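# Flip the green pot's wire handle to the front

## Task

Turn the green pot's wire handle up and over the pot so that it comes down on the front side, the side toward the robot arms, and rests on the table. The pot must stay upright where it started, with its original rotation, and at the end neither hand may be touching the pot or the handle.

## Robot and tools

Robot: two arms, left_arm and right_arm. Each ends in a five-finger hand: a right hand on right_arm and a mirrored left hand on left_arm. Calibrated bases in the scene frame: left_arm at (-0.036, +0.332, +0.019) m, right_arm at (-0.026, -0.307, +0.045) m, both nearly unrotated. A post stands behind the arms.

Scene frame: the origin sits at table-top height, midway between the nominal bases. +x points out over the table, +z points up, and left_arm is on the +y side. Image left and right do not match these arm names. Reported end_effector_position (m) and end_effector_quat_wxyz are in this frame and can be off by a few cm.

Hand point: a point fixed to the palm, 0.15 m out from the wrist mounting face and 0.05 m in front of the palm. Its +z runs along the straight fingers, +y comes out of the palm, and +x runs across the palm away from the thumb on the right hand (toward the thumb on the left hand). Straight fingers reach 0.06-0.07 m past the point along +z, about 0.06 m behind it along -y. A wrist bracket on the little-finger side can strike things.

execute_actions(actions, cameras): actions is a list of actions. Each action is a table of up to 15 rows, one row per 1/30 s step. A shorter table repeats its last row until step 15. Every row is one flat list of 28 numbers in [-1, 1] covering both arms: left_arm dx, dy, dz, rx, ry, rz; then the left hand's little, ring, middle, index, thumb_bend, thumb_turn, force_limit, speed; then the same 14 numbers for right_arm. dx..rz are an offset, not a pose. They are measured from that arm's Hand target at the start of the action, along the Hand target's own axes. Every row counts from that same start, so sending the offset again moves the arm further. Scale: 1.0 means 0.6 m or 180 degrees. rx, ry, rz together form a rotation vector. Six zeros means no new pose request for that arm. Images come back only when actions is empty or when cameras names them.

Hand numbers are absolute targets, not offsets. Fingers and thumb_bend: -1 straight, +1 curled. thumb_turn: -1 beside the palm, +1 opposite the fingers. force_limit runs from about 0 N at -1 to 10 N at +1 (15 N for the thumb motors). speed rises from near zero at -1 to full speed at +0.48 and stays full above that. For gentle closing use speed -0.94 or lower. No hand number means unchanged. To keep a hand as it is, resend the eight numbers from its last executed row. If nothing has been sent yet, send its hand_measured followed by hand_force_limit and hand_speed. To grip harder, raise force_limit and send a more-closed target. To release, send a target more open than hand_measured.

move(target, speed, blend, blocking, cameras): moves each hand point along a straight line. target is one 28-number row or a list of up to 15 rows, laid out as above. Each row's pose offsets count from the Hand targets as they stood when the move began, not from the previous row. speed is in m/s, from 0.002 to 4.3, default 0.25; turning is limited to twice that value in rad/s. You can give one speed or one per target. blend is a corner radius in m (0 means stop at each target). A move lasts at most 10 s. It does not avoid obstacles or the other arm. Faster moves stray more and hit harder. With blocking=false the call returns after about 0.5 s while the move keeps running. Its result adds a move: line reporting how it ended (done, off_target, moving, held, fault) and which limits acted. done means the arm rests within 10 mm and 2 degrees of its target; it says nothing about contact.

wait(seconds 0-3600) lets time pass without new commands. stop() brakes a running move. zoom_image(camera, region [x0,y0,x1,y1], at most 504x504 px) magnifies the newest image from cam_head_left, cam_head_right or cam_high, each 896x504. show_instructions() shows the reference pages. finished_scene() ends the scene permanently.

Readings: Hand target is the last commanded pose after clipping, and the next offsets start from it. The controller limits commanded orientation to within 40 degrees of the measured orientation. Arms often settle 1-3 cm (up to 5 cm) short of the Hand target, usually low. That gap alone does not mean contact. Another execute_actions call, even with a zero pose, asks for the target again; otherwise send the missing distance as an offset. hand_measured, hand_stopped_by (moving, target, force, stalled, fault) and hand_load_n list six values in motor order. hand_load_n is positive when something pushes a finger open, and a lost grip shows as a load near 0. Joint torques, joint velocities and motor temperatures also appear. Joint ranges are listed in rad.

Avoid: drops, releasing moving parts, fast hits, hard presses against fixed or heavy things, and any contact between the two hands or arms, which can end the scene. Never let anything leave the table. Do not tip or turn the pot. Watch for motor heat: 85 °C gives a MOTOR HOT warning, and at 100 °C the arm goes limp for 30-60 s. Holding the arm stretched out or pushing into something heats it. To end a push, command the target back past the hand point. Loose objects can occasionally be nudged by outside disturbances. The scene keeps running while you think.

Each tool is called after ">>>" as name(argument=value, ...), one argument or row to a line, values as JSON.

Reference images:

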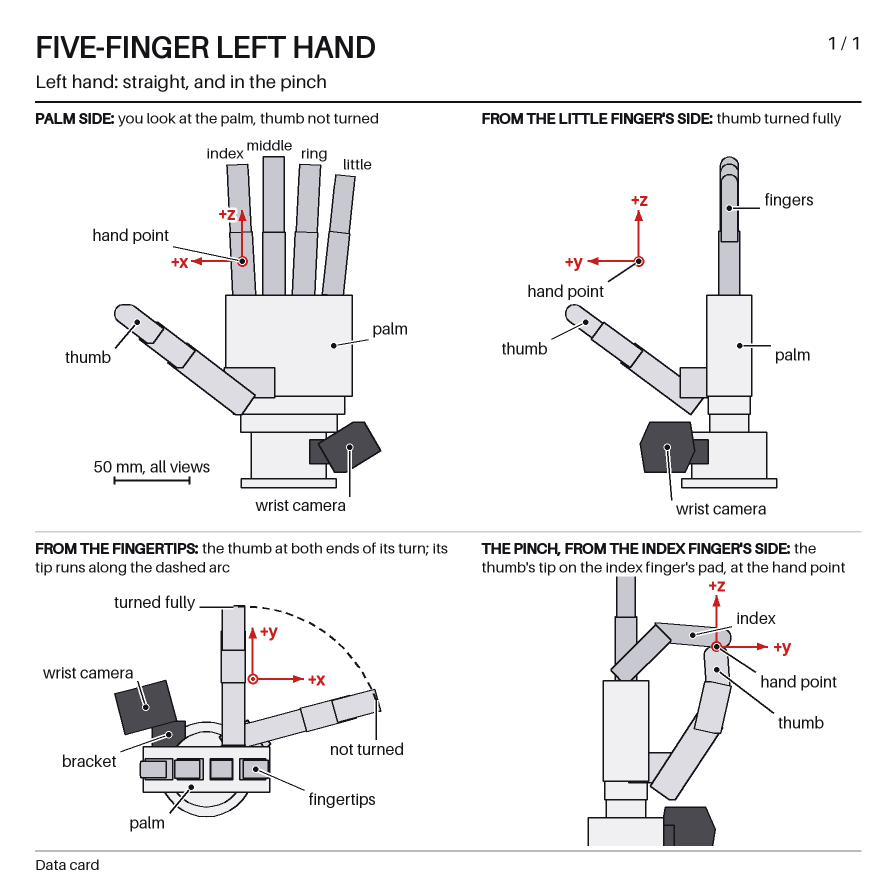

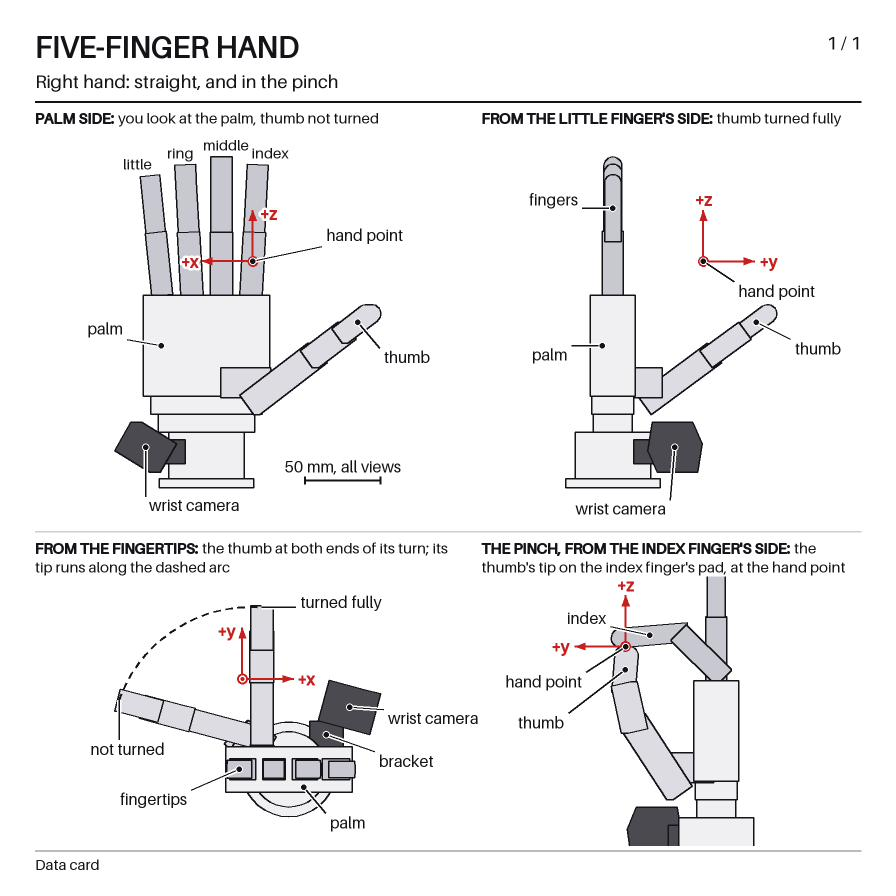

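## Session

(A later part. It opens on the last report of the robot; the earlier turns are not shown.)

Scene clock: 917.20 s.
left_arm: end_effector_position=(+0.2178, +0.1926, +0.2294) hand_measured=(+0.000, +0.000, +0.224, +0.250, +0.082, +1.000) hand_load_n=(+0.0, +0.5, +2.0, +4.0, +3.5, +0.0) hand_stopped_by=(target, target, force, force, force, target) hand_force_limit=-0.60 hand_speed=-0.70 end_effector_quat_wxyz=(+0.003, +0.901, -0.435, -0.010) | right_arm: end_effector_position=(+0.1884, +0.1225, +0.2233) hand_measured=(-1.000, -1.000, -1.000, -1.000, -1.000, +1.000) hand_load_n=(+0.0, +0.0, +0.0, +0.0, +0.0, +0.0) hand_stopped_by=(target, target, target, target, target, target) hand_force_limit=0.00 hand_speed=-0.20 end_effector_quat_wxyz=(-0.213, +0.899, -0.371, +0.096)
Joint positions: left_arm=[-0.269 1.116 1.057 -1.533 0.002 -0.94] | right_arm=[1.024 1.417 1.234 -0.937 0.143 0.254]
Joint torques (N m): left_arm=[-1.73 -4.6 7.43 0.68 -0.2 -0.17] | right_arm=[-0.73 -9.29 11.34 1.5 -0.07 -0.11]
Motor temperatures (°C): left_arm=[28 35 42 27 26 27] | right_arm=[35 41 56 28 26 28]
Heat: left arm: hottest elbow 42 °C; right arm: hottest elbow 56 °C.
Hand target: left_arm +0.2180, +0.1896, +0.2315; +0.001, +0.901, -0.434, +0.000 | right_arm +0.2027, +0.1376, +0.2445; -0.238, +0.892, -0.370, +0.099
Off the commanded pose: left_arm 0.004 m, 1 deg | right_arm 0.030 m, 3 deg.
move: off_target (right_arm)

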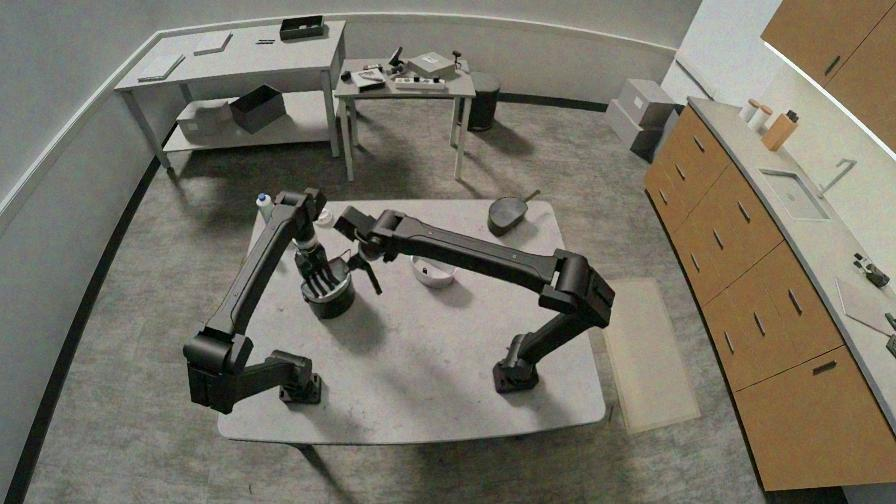

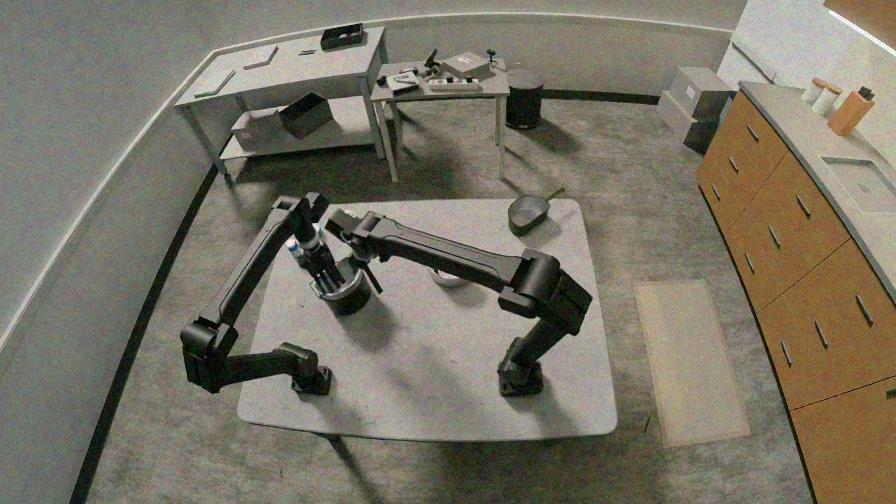

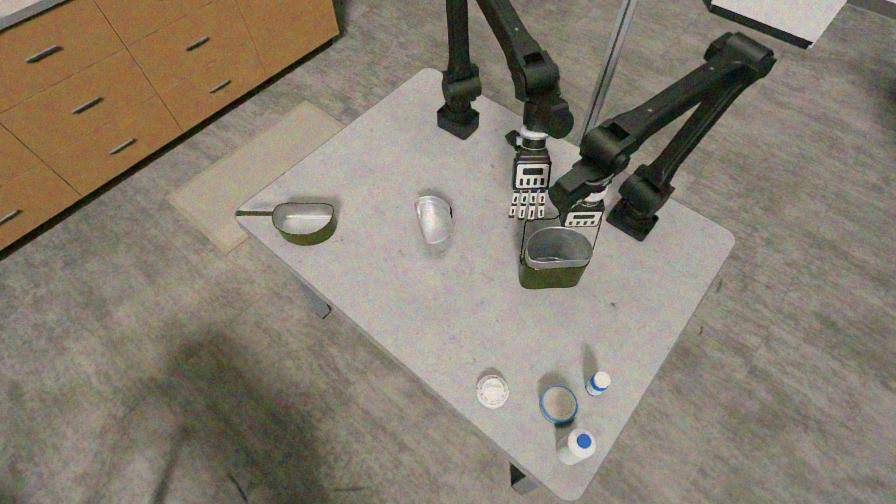

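>>> move(
  target=[
    [0,0,0,0,0,0,0,0,0.35,0.35,0.25,1,-0.6,-0.7,0,-0.0125,-0.0217,0,0,0,-1,-1,-1,-1,-1,1,0,-0.2],
  ],
  speed=0.1,
  cameras=["cam_high"],
)

>>> zoom_image(
  camera="cam_high",
  region=[490, 150, 640, 300],
)

Scene clock: 932.07 s.
left_arm: end_effector_position=(+0.2178, +0.1926, +0.2294) hand_measured=(+0.000, +0.000, +0.224, +0.250, +0.082, +1.000) hand_load_n=(+0.5, +0.0, +2.0, +4.0, +3.5, +0.0) hand_stopped_by=(target, target, force, force, force, target) hand_force_limit=-0.60 hand_speed=-0.70 end_effector_quat_wxyz=(+0.003, +0.901, -0.435, -0.010) | right_arm: end_effector_position=(+0.1916, +0.1283, +0.2385) hand_measured=(-1.000, -1.000, -1.000, -1.000, -1.000, +1.000) hand_load_n=(+0.0, +0.0, +0.0, +0.0, +0.0, +0.0) hand_stopped_by=(target, target, target, target, target, target) hand_force_limit=0.00 hand_speed=-0.20 end_effector_quat_wxyz=(-0.220, +0.897, -0.371, +0.097)
Joint positions: left_arm=[-0.269 1.116 1.057 -1.533 0.002 -0.94] | right_arm=[1.024 1.417 1.271 -0.958 0.143 0.253]
Joint torques (N m): left_arm=[-1.79 -4.48 7.45 0.79 -0.21 -0.15] | right_arm=[-0.73 -9.7 11.26 0.91 -0.03 -0.06]
Motor temperatures (°C): left_arm=[28 35 42 27 26 27] | right_arm=[35 40 57 28 26 28]
Heat: left arm: hottest elbow 42 °C; right arm: hottest elbow 57 °C.
Hand target: left_arm +0.2180, +0.1896, +0.2315; +0.001, +0.901, -0.434, +0.000 | right_arm +0.2027, +0.1376, +0.2595; -0.238, +0.892, -0.370, +0.099
Off the commanded pose: left_arm 0.004 m, 1 deg | right_arm 0.026 m, 2 deg.
move: off_target (right_arm)

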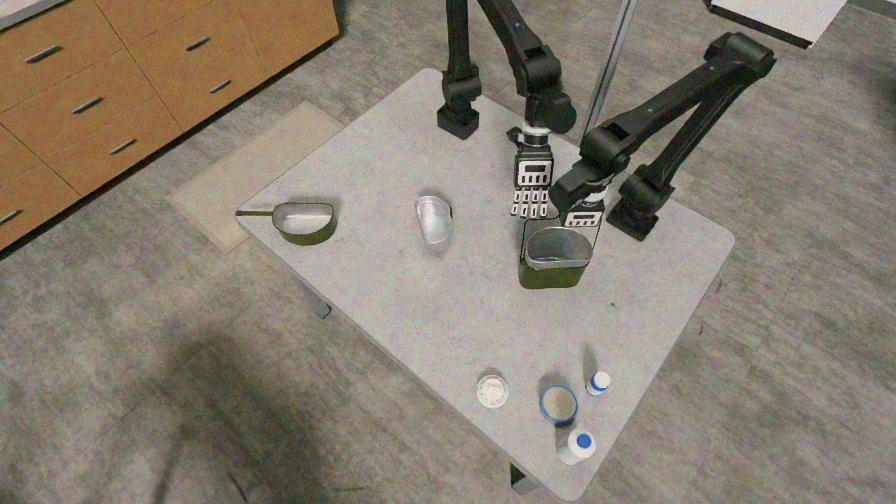

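Scaled by 3.360.

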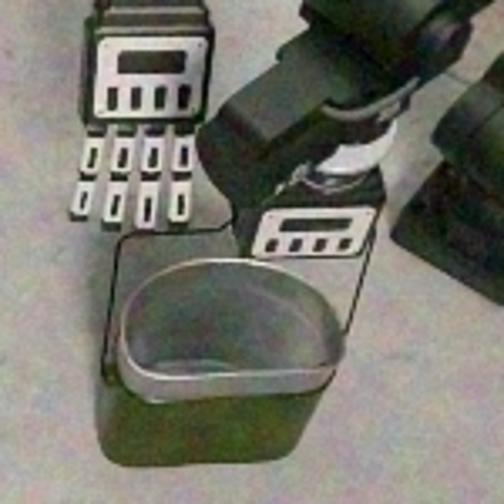

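>>> move(
  target=[
    [0.002,0.034,0.017,0,0,0,0,0,0.35,0.35,0.25,1,-0.6,-0.7,0,0,0,0,0,0,-1,-1,-1,-1,-1,1,0,-0.2],
  ],
  speed=0.06,
  cameras=["cam_high","cam_head_left","cam_head_right"],
)

>>> zoom_image(
  camera="cam_high",
  region=[490, 150, 640, 300],
)

>>> zoom_image(
  camera="cam_head_left",
  region=[270, 210, 390, 320],
)

>>> zoom_image(
  camera="cam_head_right",
  region=[290, 210, 410, 320],
)

Scene clock: 945.77 s.
left_arm: end_effector_position=(+0.2028, +0.1791, +0.2195) hand_measured=(+0.000, +0.000, +0.224, +0.250, +0.082, +1.000) hand_load_n=(+0.0, +0.0, +2.0, +4.0, +3.5, +0.0) hand_stopped_by=(target, target, force, force, force, target) hand_force_limit=-0.60 hand_speed=-0.70 end_effector_quat_wxyz=(+0.002, +0.901, -0.435, -0.010) | right_arm: end_effector_position=(+0.1915, +0.1282, +0.2384) hand_measured=(-1.000, -1.000, -1.000, -1.000, -1.000, +1.000) hand_load_n=(+0.0, +0.0, +0.0, +0.0, +0.0, +0.0) hand_stopped_by=(target, target, target, target, target, target) hand_force_limit=0.00 hand_speed=-0.20 end_effector_quat_wxyz=(-0.220, +0.897, -0.371, +0.097)
Joint positions: left_arm=[-0.329 1.089 1.012 -1.514 0.002 -1] | right_arm=[1.024 1.417 1.271 -0.959 0.142 0.253]
Joint torques (N m): left_arm=[-2.02 -4.31 7.36 0.77 -0.2 -0.14] | right_arm=[-0.67 -9.7 11.26 0.91 -0.02 -0.06]
Motor temperatures (°C): left_arm=[28 35 42 27 26 27] | right_arm=[35 40 62 28 26 28]
Heat: left arm: hottest elbow 42 °C; right arm: hottest elbow 62 °C.
Hand target: left_arm +0.2028, +0.1759, +0.2216; +0.001, +0.901, -0.434, +0.000 | right_arm +0.2027, +0.1375, +0.2595; -0.238, +0.892, -0.370, +0.099
Off the commanded pose: left_arm 0.004 m, 1 deg | right_arm 0.026 m, 2 deg.
move: done

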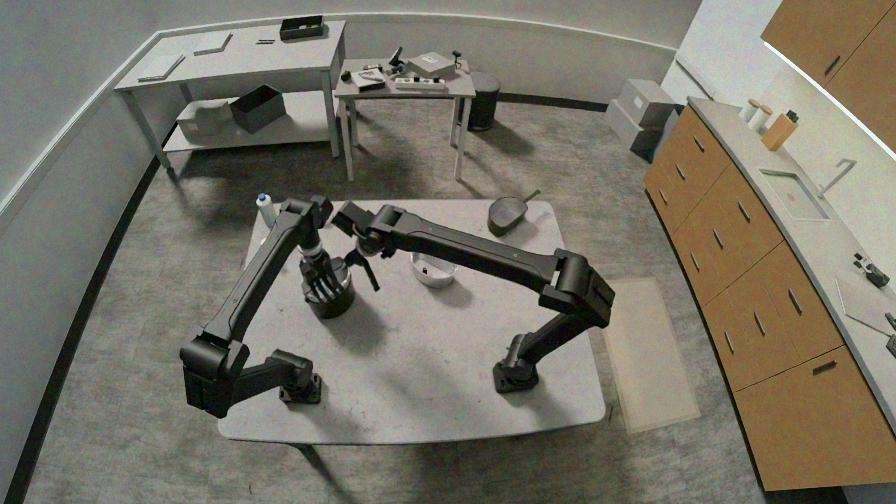

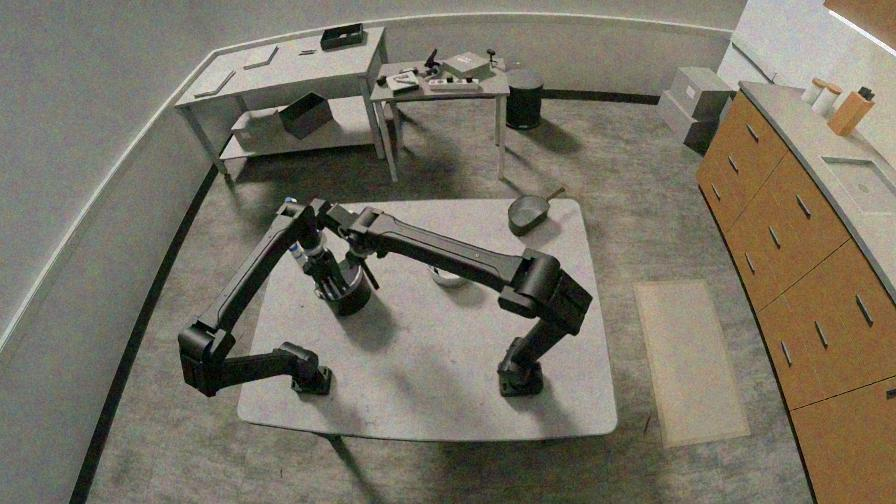

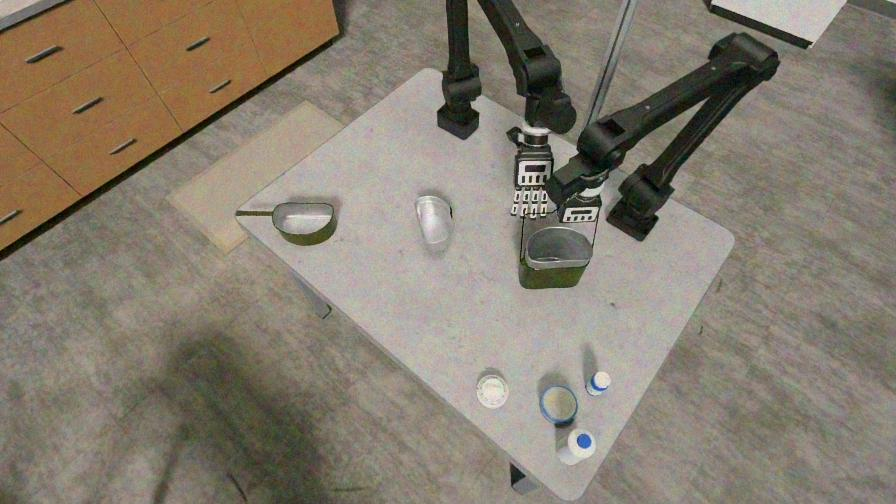

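Scaled by 3.360.

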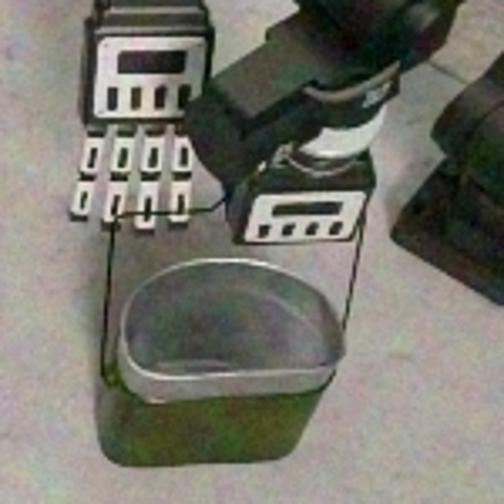

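Scaled by 4.200.

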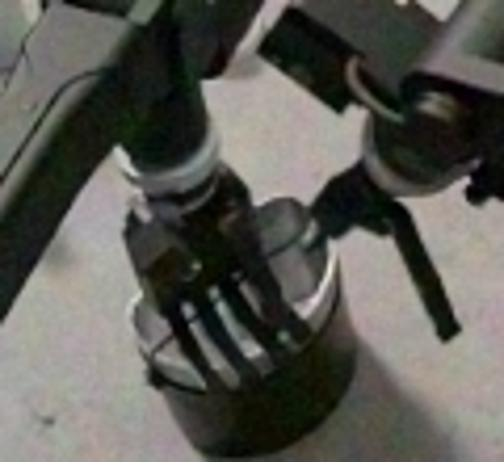

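Scaled by 4.200.

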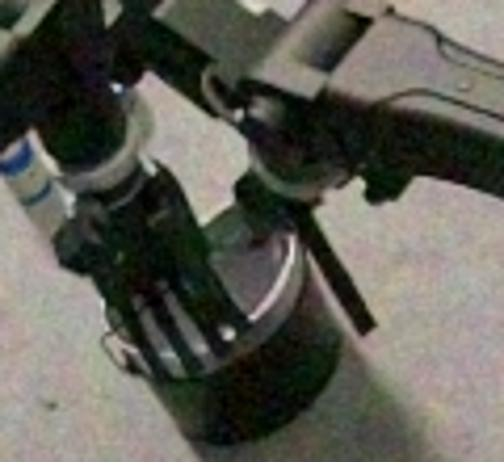

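>>> move(
  target=[
    [0,0,0,0,0,0,0,0,0.35,0.35,-1,1,0,-0.4,0,0,0,0,0,0,-1,-1,-1,-1,-1,1,0,-0.2],
    [0,0,0,0,0,0,-1,-1,-1,-1,-1,1,0,-0.4,0,0,0,0,0,0,-1,-1,-1,-1,-1,1,0,-0.2],
  ],
  cameras=["cam_high","cam_head_left"],
)

>>> zoom_image(
  camera="cam_high",
  region=[490, 150, 640, 300],
)

>>> zoom_image(
  camera="cam_head_left",
  region=[270, 210, 390, 320],
)

Scene clock: 958.03 s.
left_arm: end_effector_position=(+0.2015, +0.1778, +0.2214) hand_measured=(-1.000, -1.000, -1.000, -1.000, -1.000, +1.000) hand_load_n=(+0.0, +0.0, +0.0, +0.0, +0.0, +0.0) hand_stopped_by=(target, target, target, target, target, target) hand_force_limit=0.00 hand_speed=-0.40 end_effector_quat_wxyz=(+0.003, +0.900, -0.435, -0.006) | right_arm: end_effector_position=(+0.1912, +0.1279, +0.2383) hand_measured=(-1.000, -1.000, -1.000, -1.000, -1.000, +1.000) hand_load_n=(+0.0, +0.0, -0.5, +0.0, +0.0, +0.0) hand_stopped_by=(target, target, target, target, target, target) hand_force_limit=0.00 hand_speed=-0.20 end_effector_quat_wxyz=(-0.219, +0.897, -0.371, +0.096)
Joint positions: left_arm=[-0.333 1.081 1.011 -1.513 0.005 -1.001] | right_arm=[1.024 1.417 1.271 -0.96 0.142 0.253]
Joint torques (N m): left_arm=[-1.61 -3.66 7.77 0.76 -0.36 -0.15] | right_arm=[-0.73 -9.7 11.26 0.98 0 -0.06]
Motor temperatures (°C): left_arm=[28 35 42 27 26 27] | right_arm=[35 39 66 28 26 28]
Heat: left arm: hottest elbow 42 °C; right arm: hottest elbow 66 °C.
Hand target: left_arm +0.2028, +0.1759, +0.2214; +0.001, +0.901, -0.434, +0.000 | right_arm +0.2027, +0.1376, +0.2595; -0.238, +0.892, -0.370, +0.099
Off the commanded pose: left_arm 0.002 m, 1 deg | right_arm 0.026 m, 2 deg.
move: done
Images, in order (width x height): cam_head_left 896x504, cam_high 896x504.

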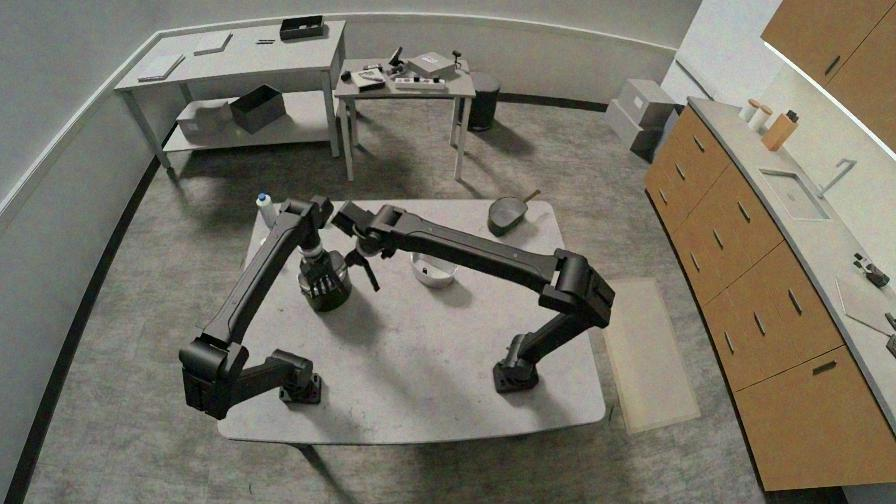

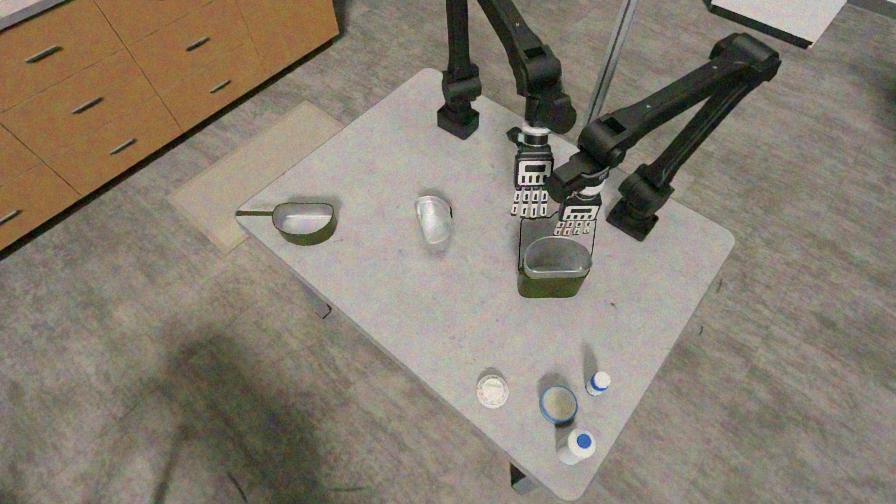

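Scaled by 3.360.

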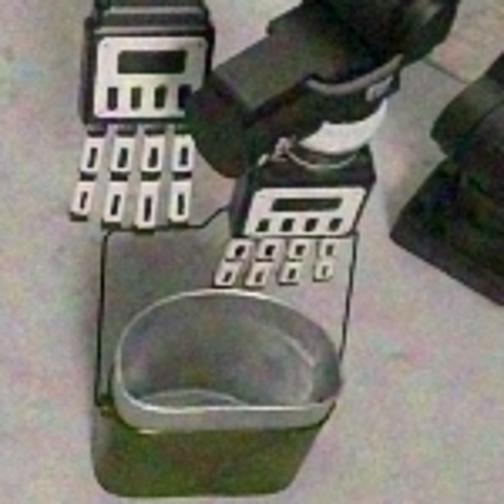

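Scaled by 4.200.

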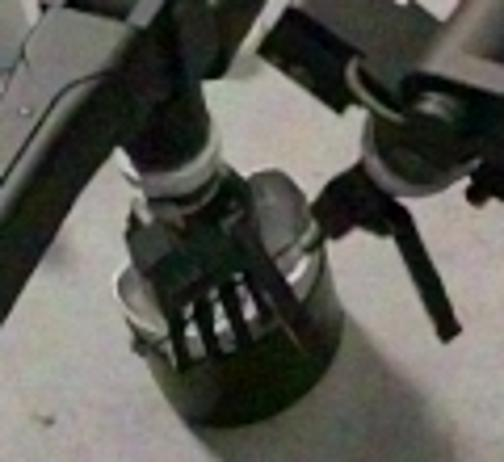

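>>> move(
  target=[
    [0,0,-0.217,0,0,0,-1,-1,-1,-1,-1,1,0,-0.4,0,0,0,0,0,0,-1,-1,-1,-1,-1,1,0,-0.2],
  ],
  speed=0.15,
  cameras=["cam_high","cam_head_left","cam_head_right"],
)

>>> zoom_image(
  camera="cam_high",
  region=[490, 150, 640, 300],
)

>>> zoom_image(
  camera="cam_head_left",
  region=[270, 210, 390, 320],
)

>>> zoom_image(
  camera="cam_head_right",
  region=[290, 210, 410, 320],
)

Scene clock: 983.33 s.
left_arm: end_effector_position=(+0.1974, +0.1750, +0.3349) hand_measured=(-1.000, -1.000, -1.000, -1.000, -1.000, +1.000) hand_load_n=(+0.0, +0.0, +0.0, +0.0, +0.0, +0.0) hand_stopped_by=(target, target, target, target, target, target) hand_force_limit=0.00 hand_speed=-0.40 end_effector_quat_wxyz=(+0.008, +0.896, -0.436, +0.079) | right_arm: end_effector_position=(+0.1909, +0.1274, +0.2382) hand_measured=(-1.000, -1.000, -1.000, -1.000, -1.000, +1.000) hand_load_n=(+0.0, +0.0, +0.0, +0.0, +0.0, +0.0) hand_stopped_by=(target, target, target, target, target, target) hand_force_limit=0.00 hand_speed=-0.20 end_effector_quat_wxyz=(-0.218, +0.898, -0.370, +0.096)
Joint positions: left_arm=[-0.326 0.981 1.235 -1.67 0.037 -0.992] | right_arm=[1.024 1.417 1.271 -0.962 0.141 0.252]
Joint torques (N m): left_arm=[-0.21 -1.08 11.04 0.25 -0.1 0.04] | right_arm=[-0.73 -9.7 11.26 1.03 0.02 -0.04]
Motor temperatures (°C): left_arm=[28 35 41 27 26 27] | right_arm=[35 39 70 28 26 28]
Heat: left arm: hottest elbow 41 °C; right arm: hottest elbow 70 °C.
Hand target: left_arm +0.2030, +0.1761, +0.3517; +0.001, +0.901, -0.434, +0.000 | right_arm +0.2027, +0.1376, +0.2595; -0.238, +0.892, -0.370, +0.099
Off the commanded pose: left_arm 0.018 m, 9 deg | right_arm 0.026 m, 2 deg.
joint sent to its limit (left arm) — joint 4 (wrist pitch), lower limit. The joint targets are off in orientation, not in position.
move: off_target (left_arm)

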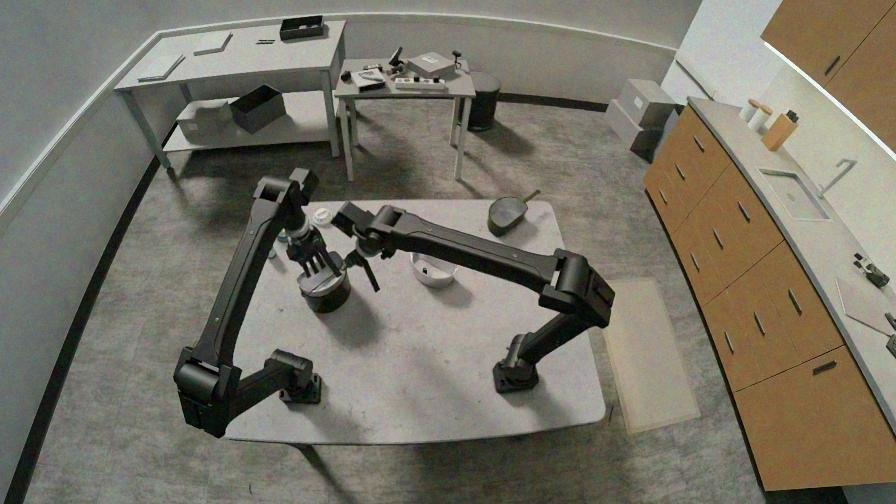

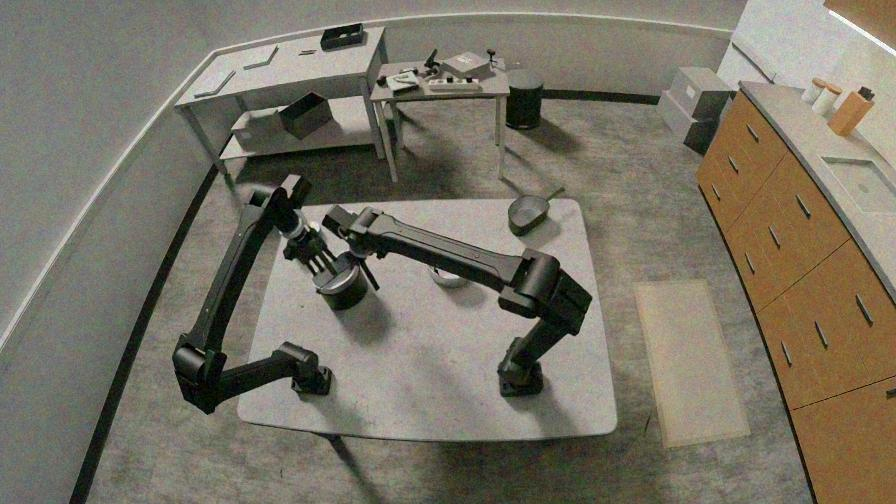

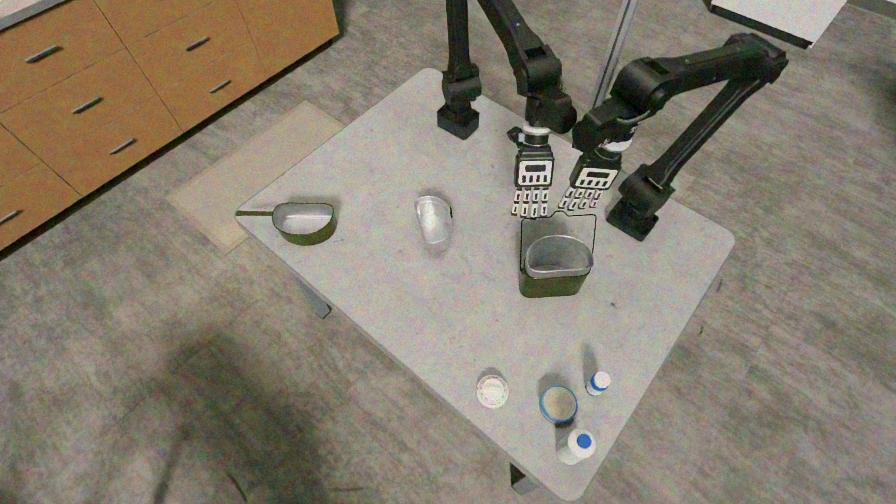

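Scaled by 3.360.

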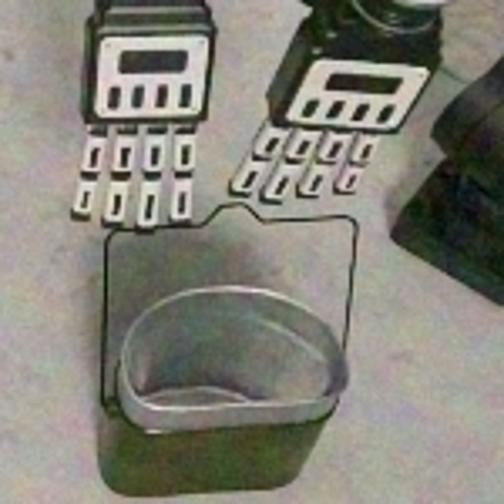

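Scaled by 4.200.

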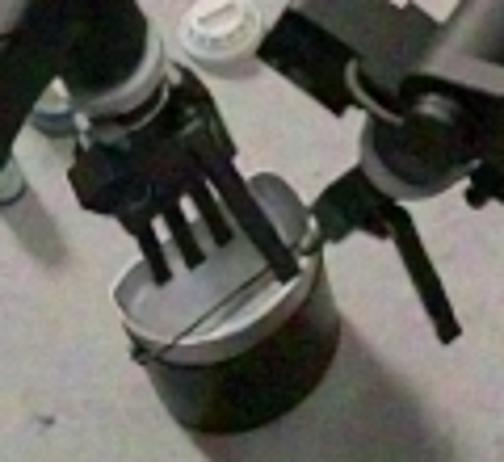

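Scaled by 4.200.

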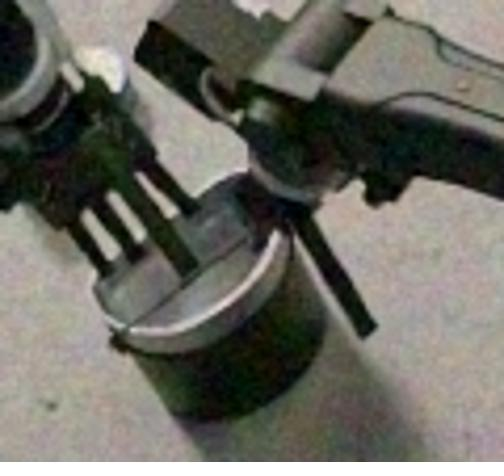

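>>> move(
  target=[
    [-0.036,-0.448,0.033,0,0,0,-1,-1,-1,-1,-1,1,0,-0.4,0,0,0,0,0,0,-1,-1,-1,-1,-1,1,0,-0.2],
    [-0.036,-0.448,0.033,0,0,0,-1,-1,-1,-1,-1,1,0,-0.4,-0.003,0.103,0.088,0.083,0,0,-1,-1,-1,-1,-1,1,0,-0.2],
  ],
  speed=[0.25,0.06],
  cameras=["cam_high","cam_head_left","cam_head_right"],
)

>>> zoom_image(
  camera="cam_high",
  region=[490, 150, 640, 300],
)

>>> zoom_image(
  camera="cam_head_left",
  region=[270, 210, 390, 320],
)

Scene clock: 1019.27 s.
left_arm: end_effector_position=(+0.3924, +0.3571, +0.3124) hand_measured=(-1.000, -1.000, -1.000, -1.000, -1.000, +1.000) hand_load_n=(-0.5, +0.0, +0.0, +0.0, +0.0, +0.0) hand_stopped_by=(target, target, target, target, target, target) hand_force_limit=0.00 hand_speed=-0.40 end_effector_quat_wxyz=(-0.003, +0.903, -0.429, +0.017) | right_arm: end_effector_position=(+0.1830, +0.1108, +0.1687) hand_measured=(-1.000, -1.000, -1.000, -1.000, -1.000, +1.000) hand_load_n=(+0.0, -0.5, +0.0, +0.0, +0.0, +0.0) hand_stopped_by=(target, target, target, target, target, target) hand_force_limit=0.00 hand_speed=-0.20 end_effector_quat_wxyz=(-0.331, +0.859, -0.362, +0.144)
Joint positions: left_arm=[0.194 1.536 1.668 -1.672 0.015 -0.489] | right_arm=[1.061 1.274 0.875 -0.464 0.233 0.252]
Joint torques (N m): left_arm=[-0.97 -9.7 11.43 0.12 -0.32 0.03] | right_arm=[1.03 -8.76 8.23 2.18 0.36 -0.02]
Motor temperatures (°C): left_arm=[28 35 44 27 26 27] | right_arm=[35 38 72 28 26 28]
Heat: left arm: hottest elbow 44 °C; right arm: hottest elbow 72 °C.
Hand target: left_arm +0.3996, +0.3606, +0.3313; +0.001, +0.901, -0.434, +0.000 | right_arm +0.1822, +0.1195, +0.1829; -0.352, +0.854, -0.354, +0.147
Off the commanded pose: left_arm 0.021 m, 2 deg | right_arm 0.017 m, 3 deg.
joint sent to its limit (left arm) — joint 4 (wrist pitch), lower limit. The joint targets are off in orientation, not in position.
move: off_target (left_arm, right_arm)

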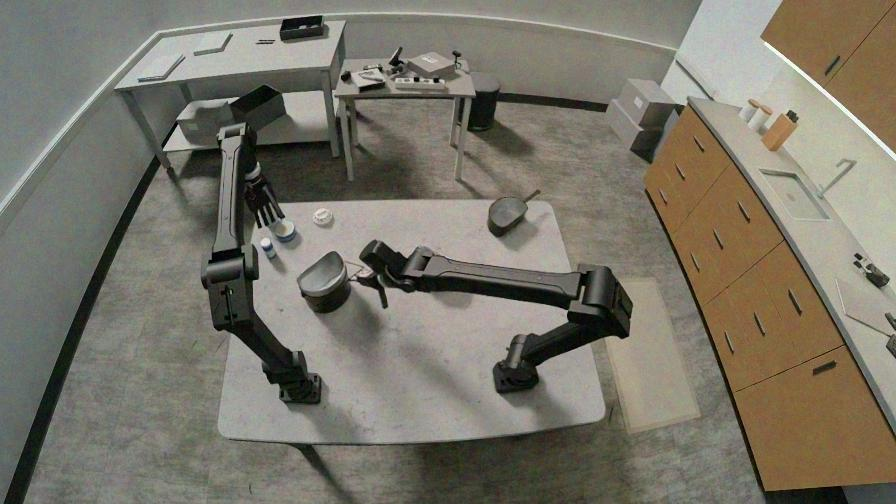

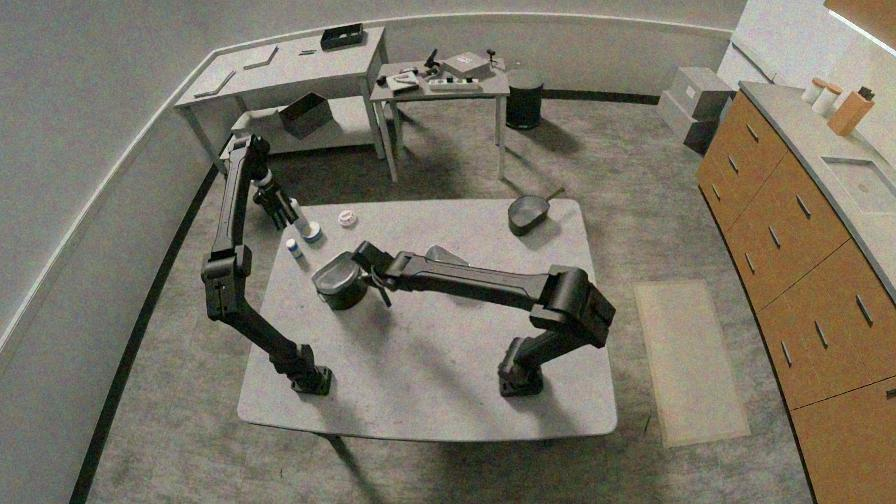

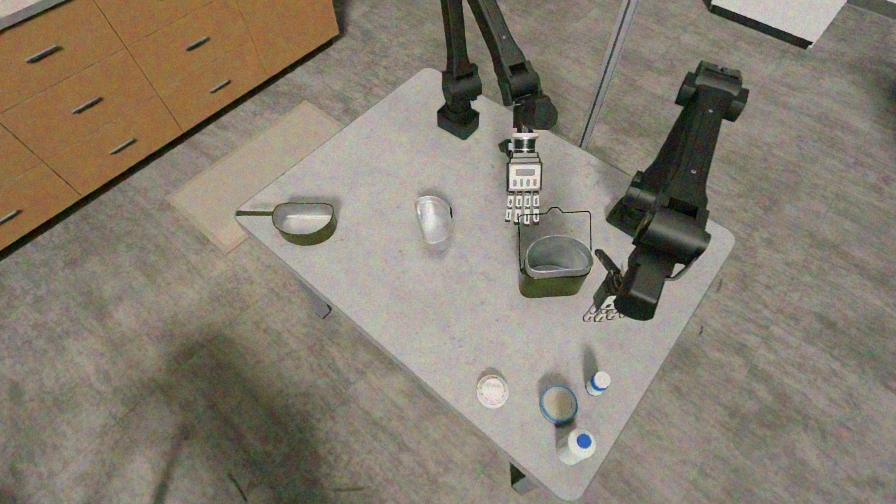

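Scaled by 3.360.

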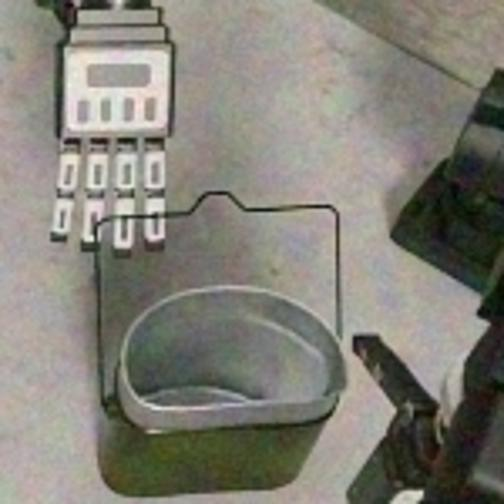

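Scaled by 4.200.

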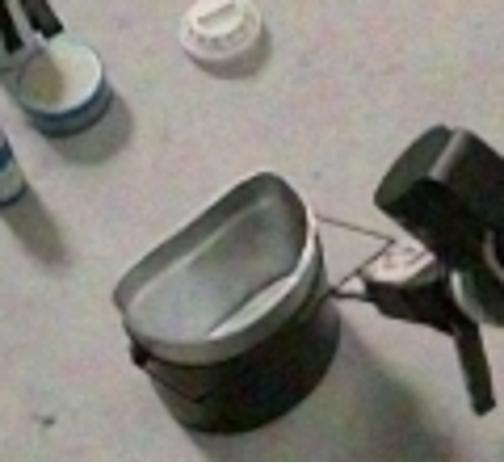

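>>> move(
  target=[
    [0,0,0,0,0,0,-1,-1,-1,-1,-1,1,0,-0.4,-0.008,0.110,0.071,0.111,0,0,-1,-1,-1,-1,-1,-1,0,-0.2],
    [0,0,0,0,0,0,-1,-1,-1,-1,-1,1,0,-0.4,-0.008,0.182,0.137,0.111,0,0,-1,-1,-1,-1,-1,-1,0,-0.2],
  ],
  speed=0.07,
  blend=0.01,
  cameras=["cam_high","cam_head_left","cam_head_right"],
)

>>> zoom_image(
  camera="cam_high",
  region=[490, 150, 640, 300],
)

>>> zoom_image(
  camera="cam_head_left",
  region=[270, 210, 390, 320],
)

>>> zoom_image(
  camera="cam_head_right",
  region=[290, 210, 410, 320],
)

Scene clock: 1037.30 s.
left_arm: end_effector_position=(+0.3924, +0.3571, +0.3124) hand_measured=(-1.000, -1.000, -1.000, -1.000, -1.000, +1.000) hand_load_n=(+0.0, +0.0, +0.0, +0.0, +0.0, +0.0) hand_stopped_by=(target, target, target, target, target, target) hand_force_limit=0.00 hand_speed=-0.40 end_effector_quat_wxyz=(-0.003, +0.903, -0.429, +0.017) | right_arm: end_effector_position=(+0.1672, +0.1025, +0.0427) hand_measured=(-1.000, -1.000, -1.000, -1.000, -1.000, -1.000) hand_load_n=(+0.0, +0.5, +0.0, +0.0, +0.0, -0.5) hand_stopped_by=(target, target, target, target, target, target) hand_force_limit=0.00 hand_speed=-0.20 end_effector_quat_wxyz=(-0.485, +0.783, -0.331, +0.205)
Joint positions: left_arm=[0.194 1.536 1.668 -1.672 0.015 -0.489] | right_arm=[1.157 1.505 0.412 0.59 0.387 0.205]
Joint torques (N m): left_arm=[-0.79 -9.47 11.54 0.24 -0.32 0.03] | right_arm=[1.03 -6.3 5.01 2.62 0.36 -0.05]
Motor temperatures (°C): left_arm=[28 35 47 27 26 27] | right_arm=[35 38 66 28 26 28]
Heat: left arm: hottest elbow 47 °C; right arm: hottest elbow 66 °C.
Hand target: left_arm +0.3996, +0.3606, +0.3313; +0.001, +0.901, -0.434, +0.000 | right_arm +0.1652, +0.1092, +0.0477; -0.495, +0.780, -0.324, +0.206
Off the commanded pose: left_arm 0.021 m, 2 deg | right_arm 0.009 m, 2 deg.
joint sent to its limit (left arm) — joint 4 (wrist pitch), lower limit. The joint targets are off in orientation, not in position.
move: done

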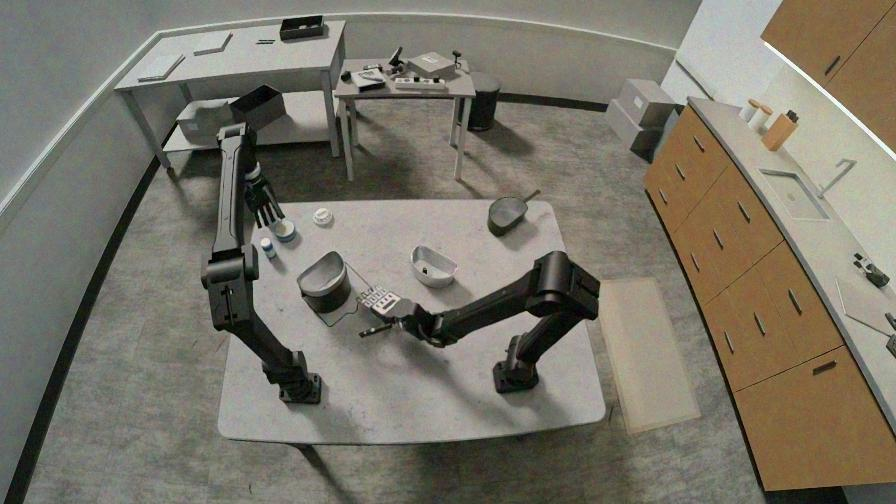

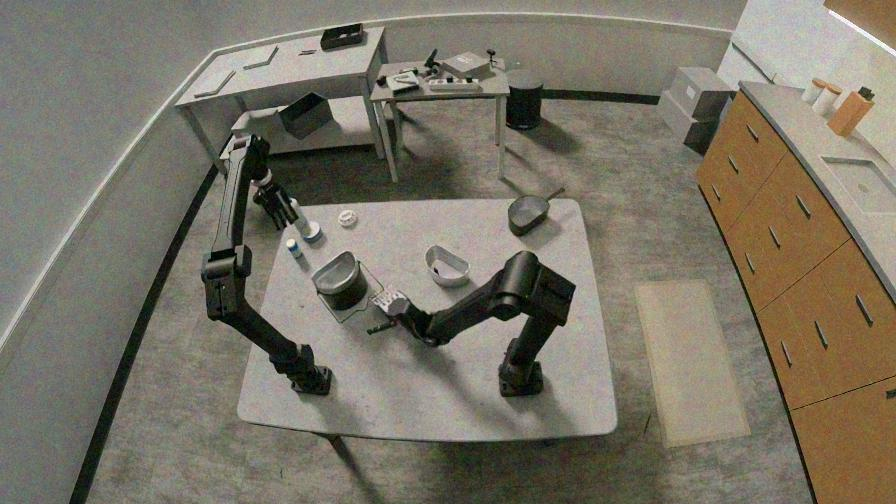

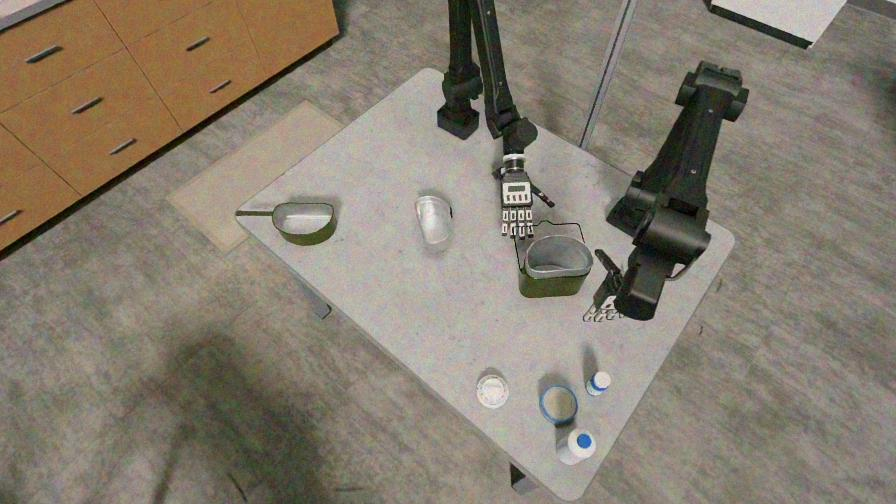

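Scaled by 3.360.

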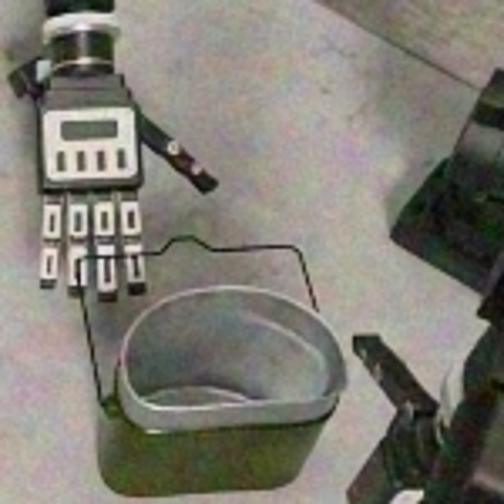

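Scaled by 4.200.

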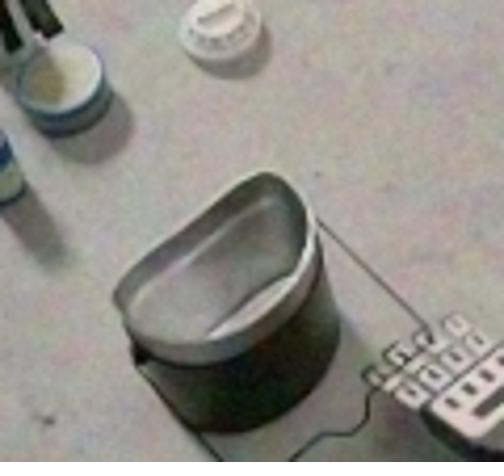

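Scaled by 4.200.

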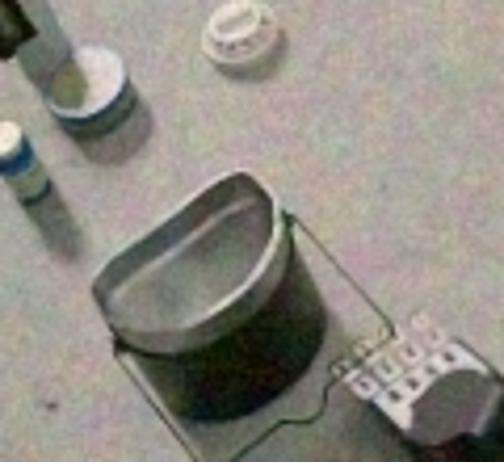

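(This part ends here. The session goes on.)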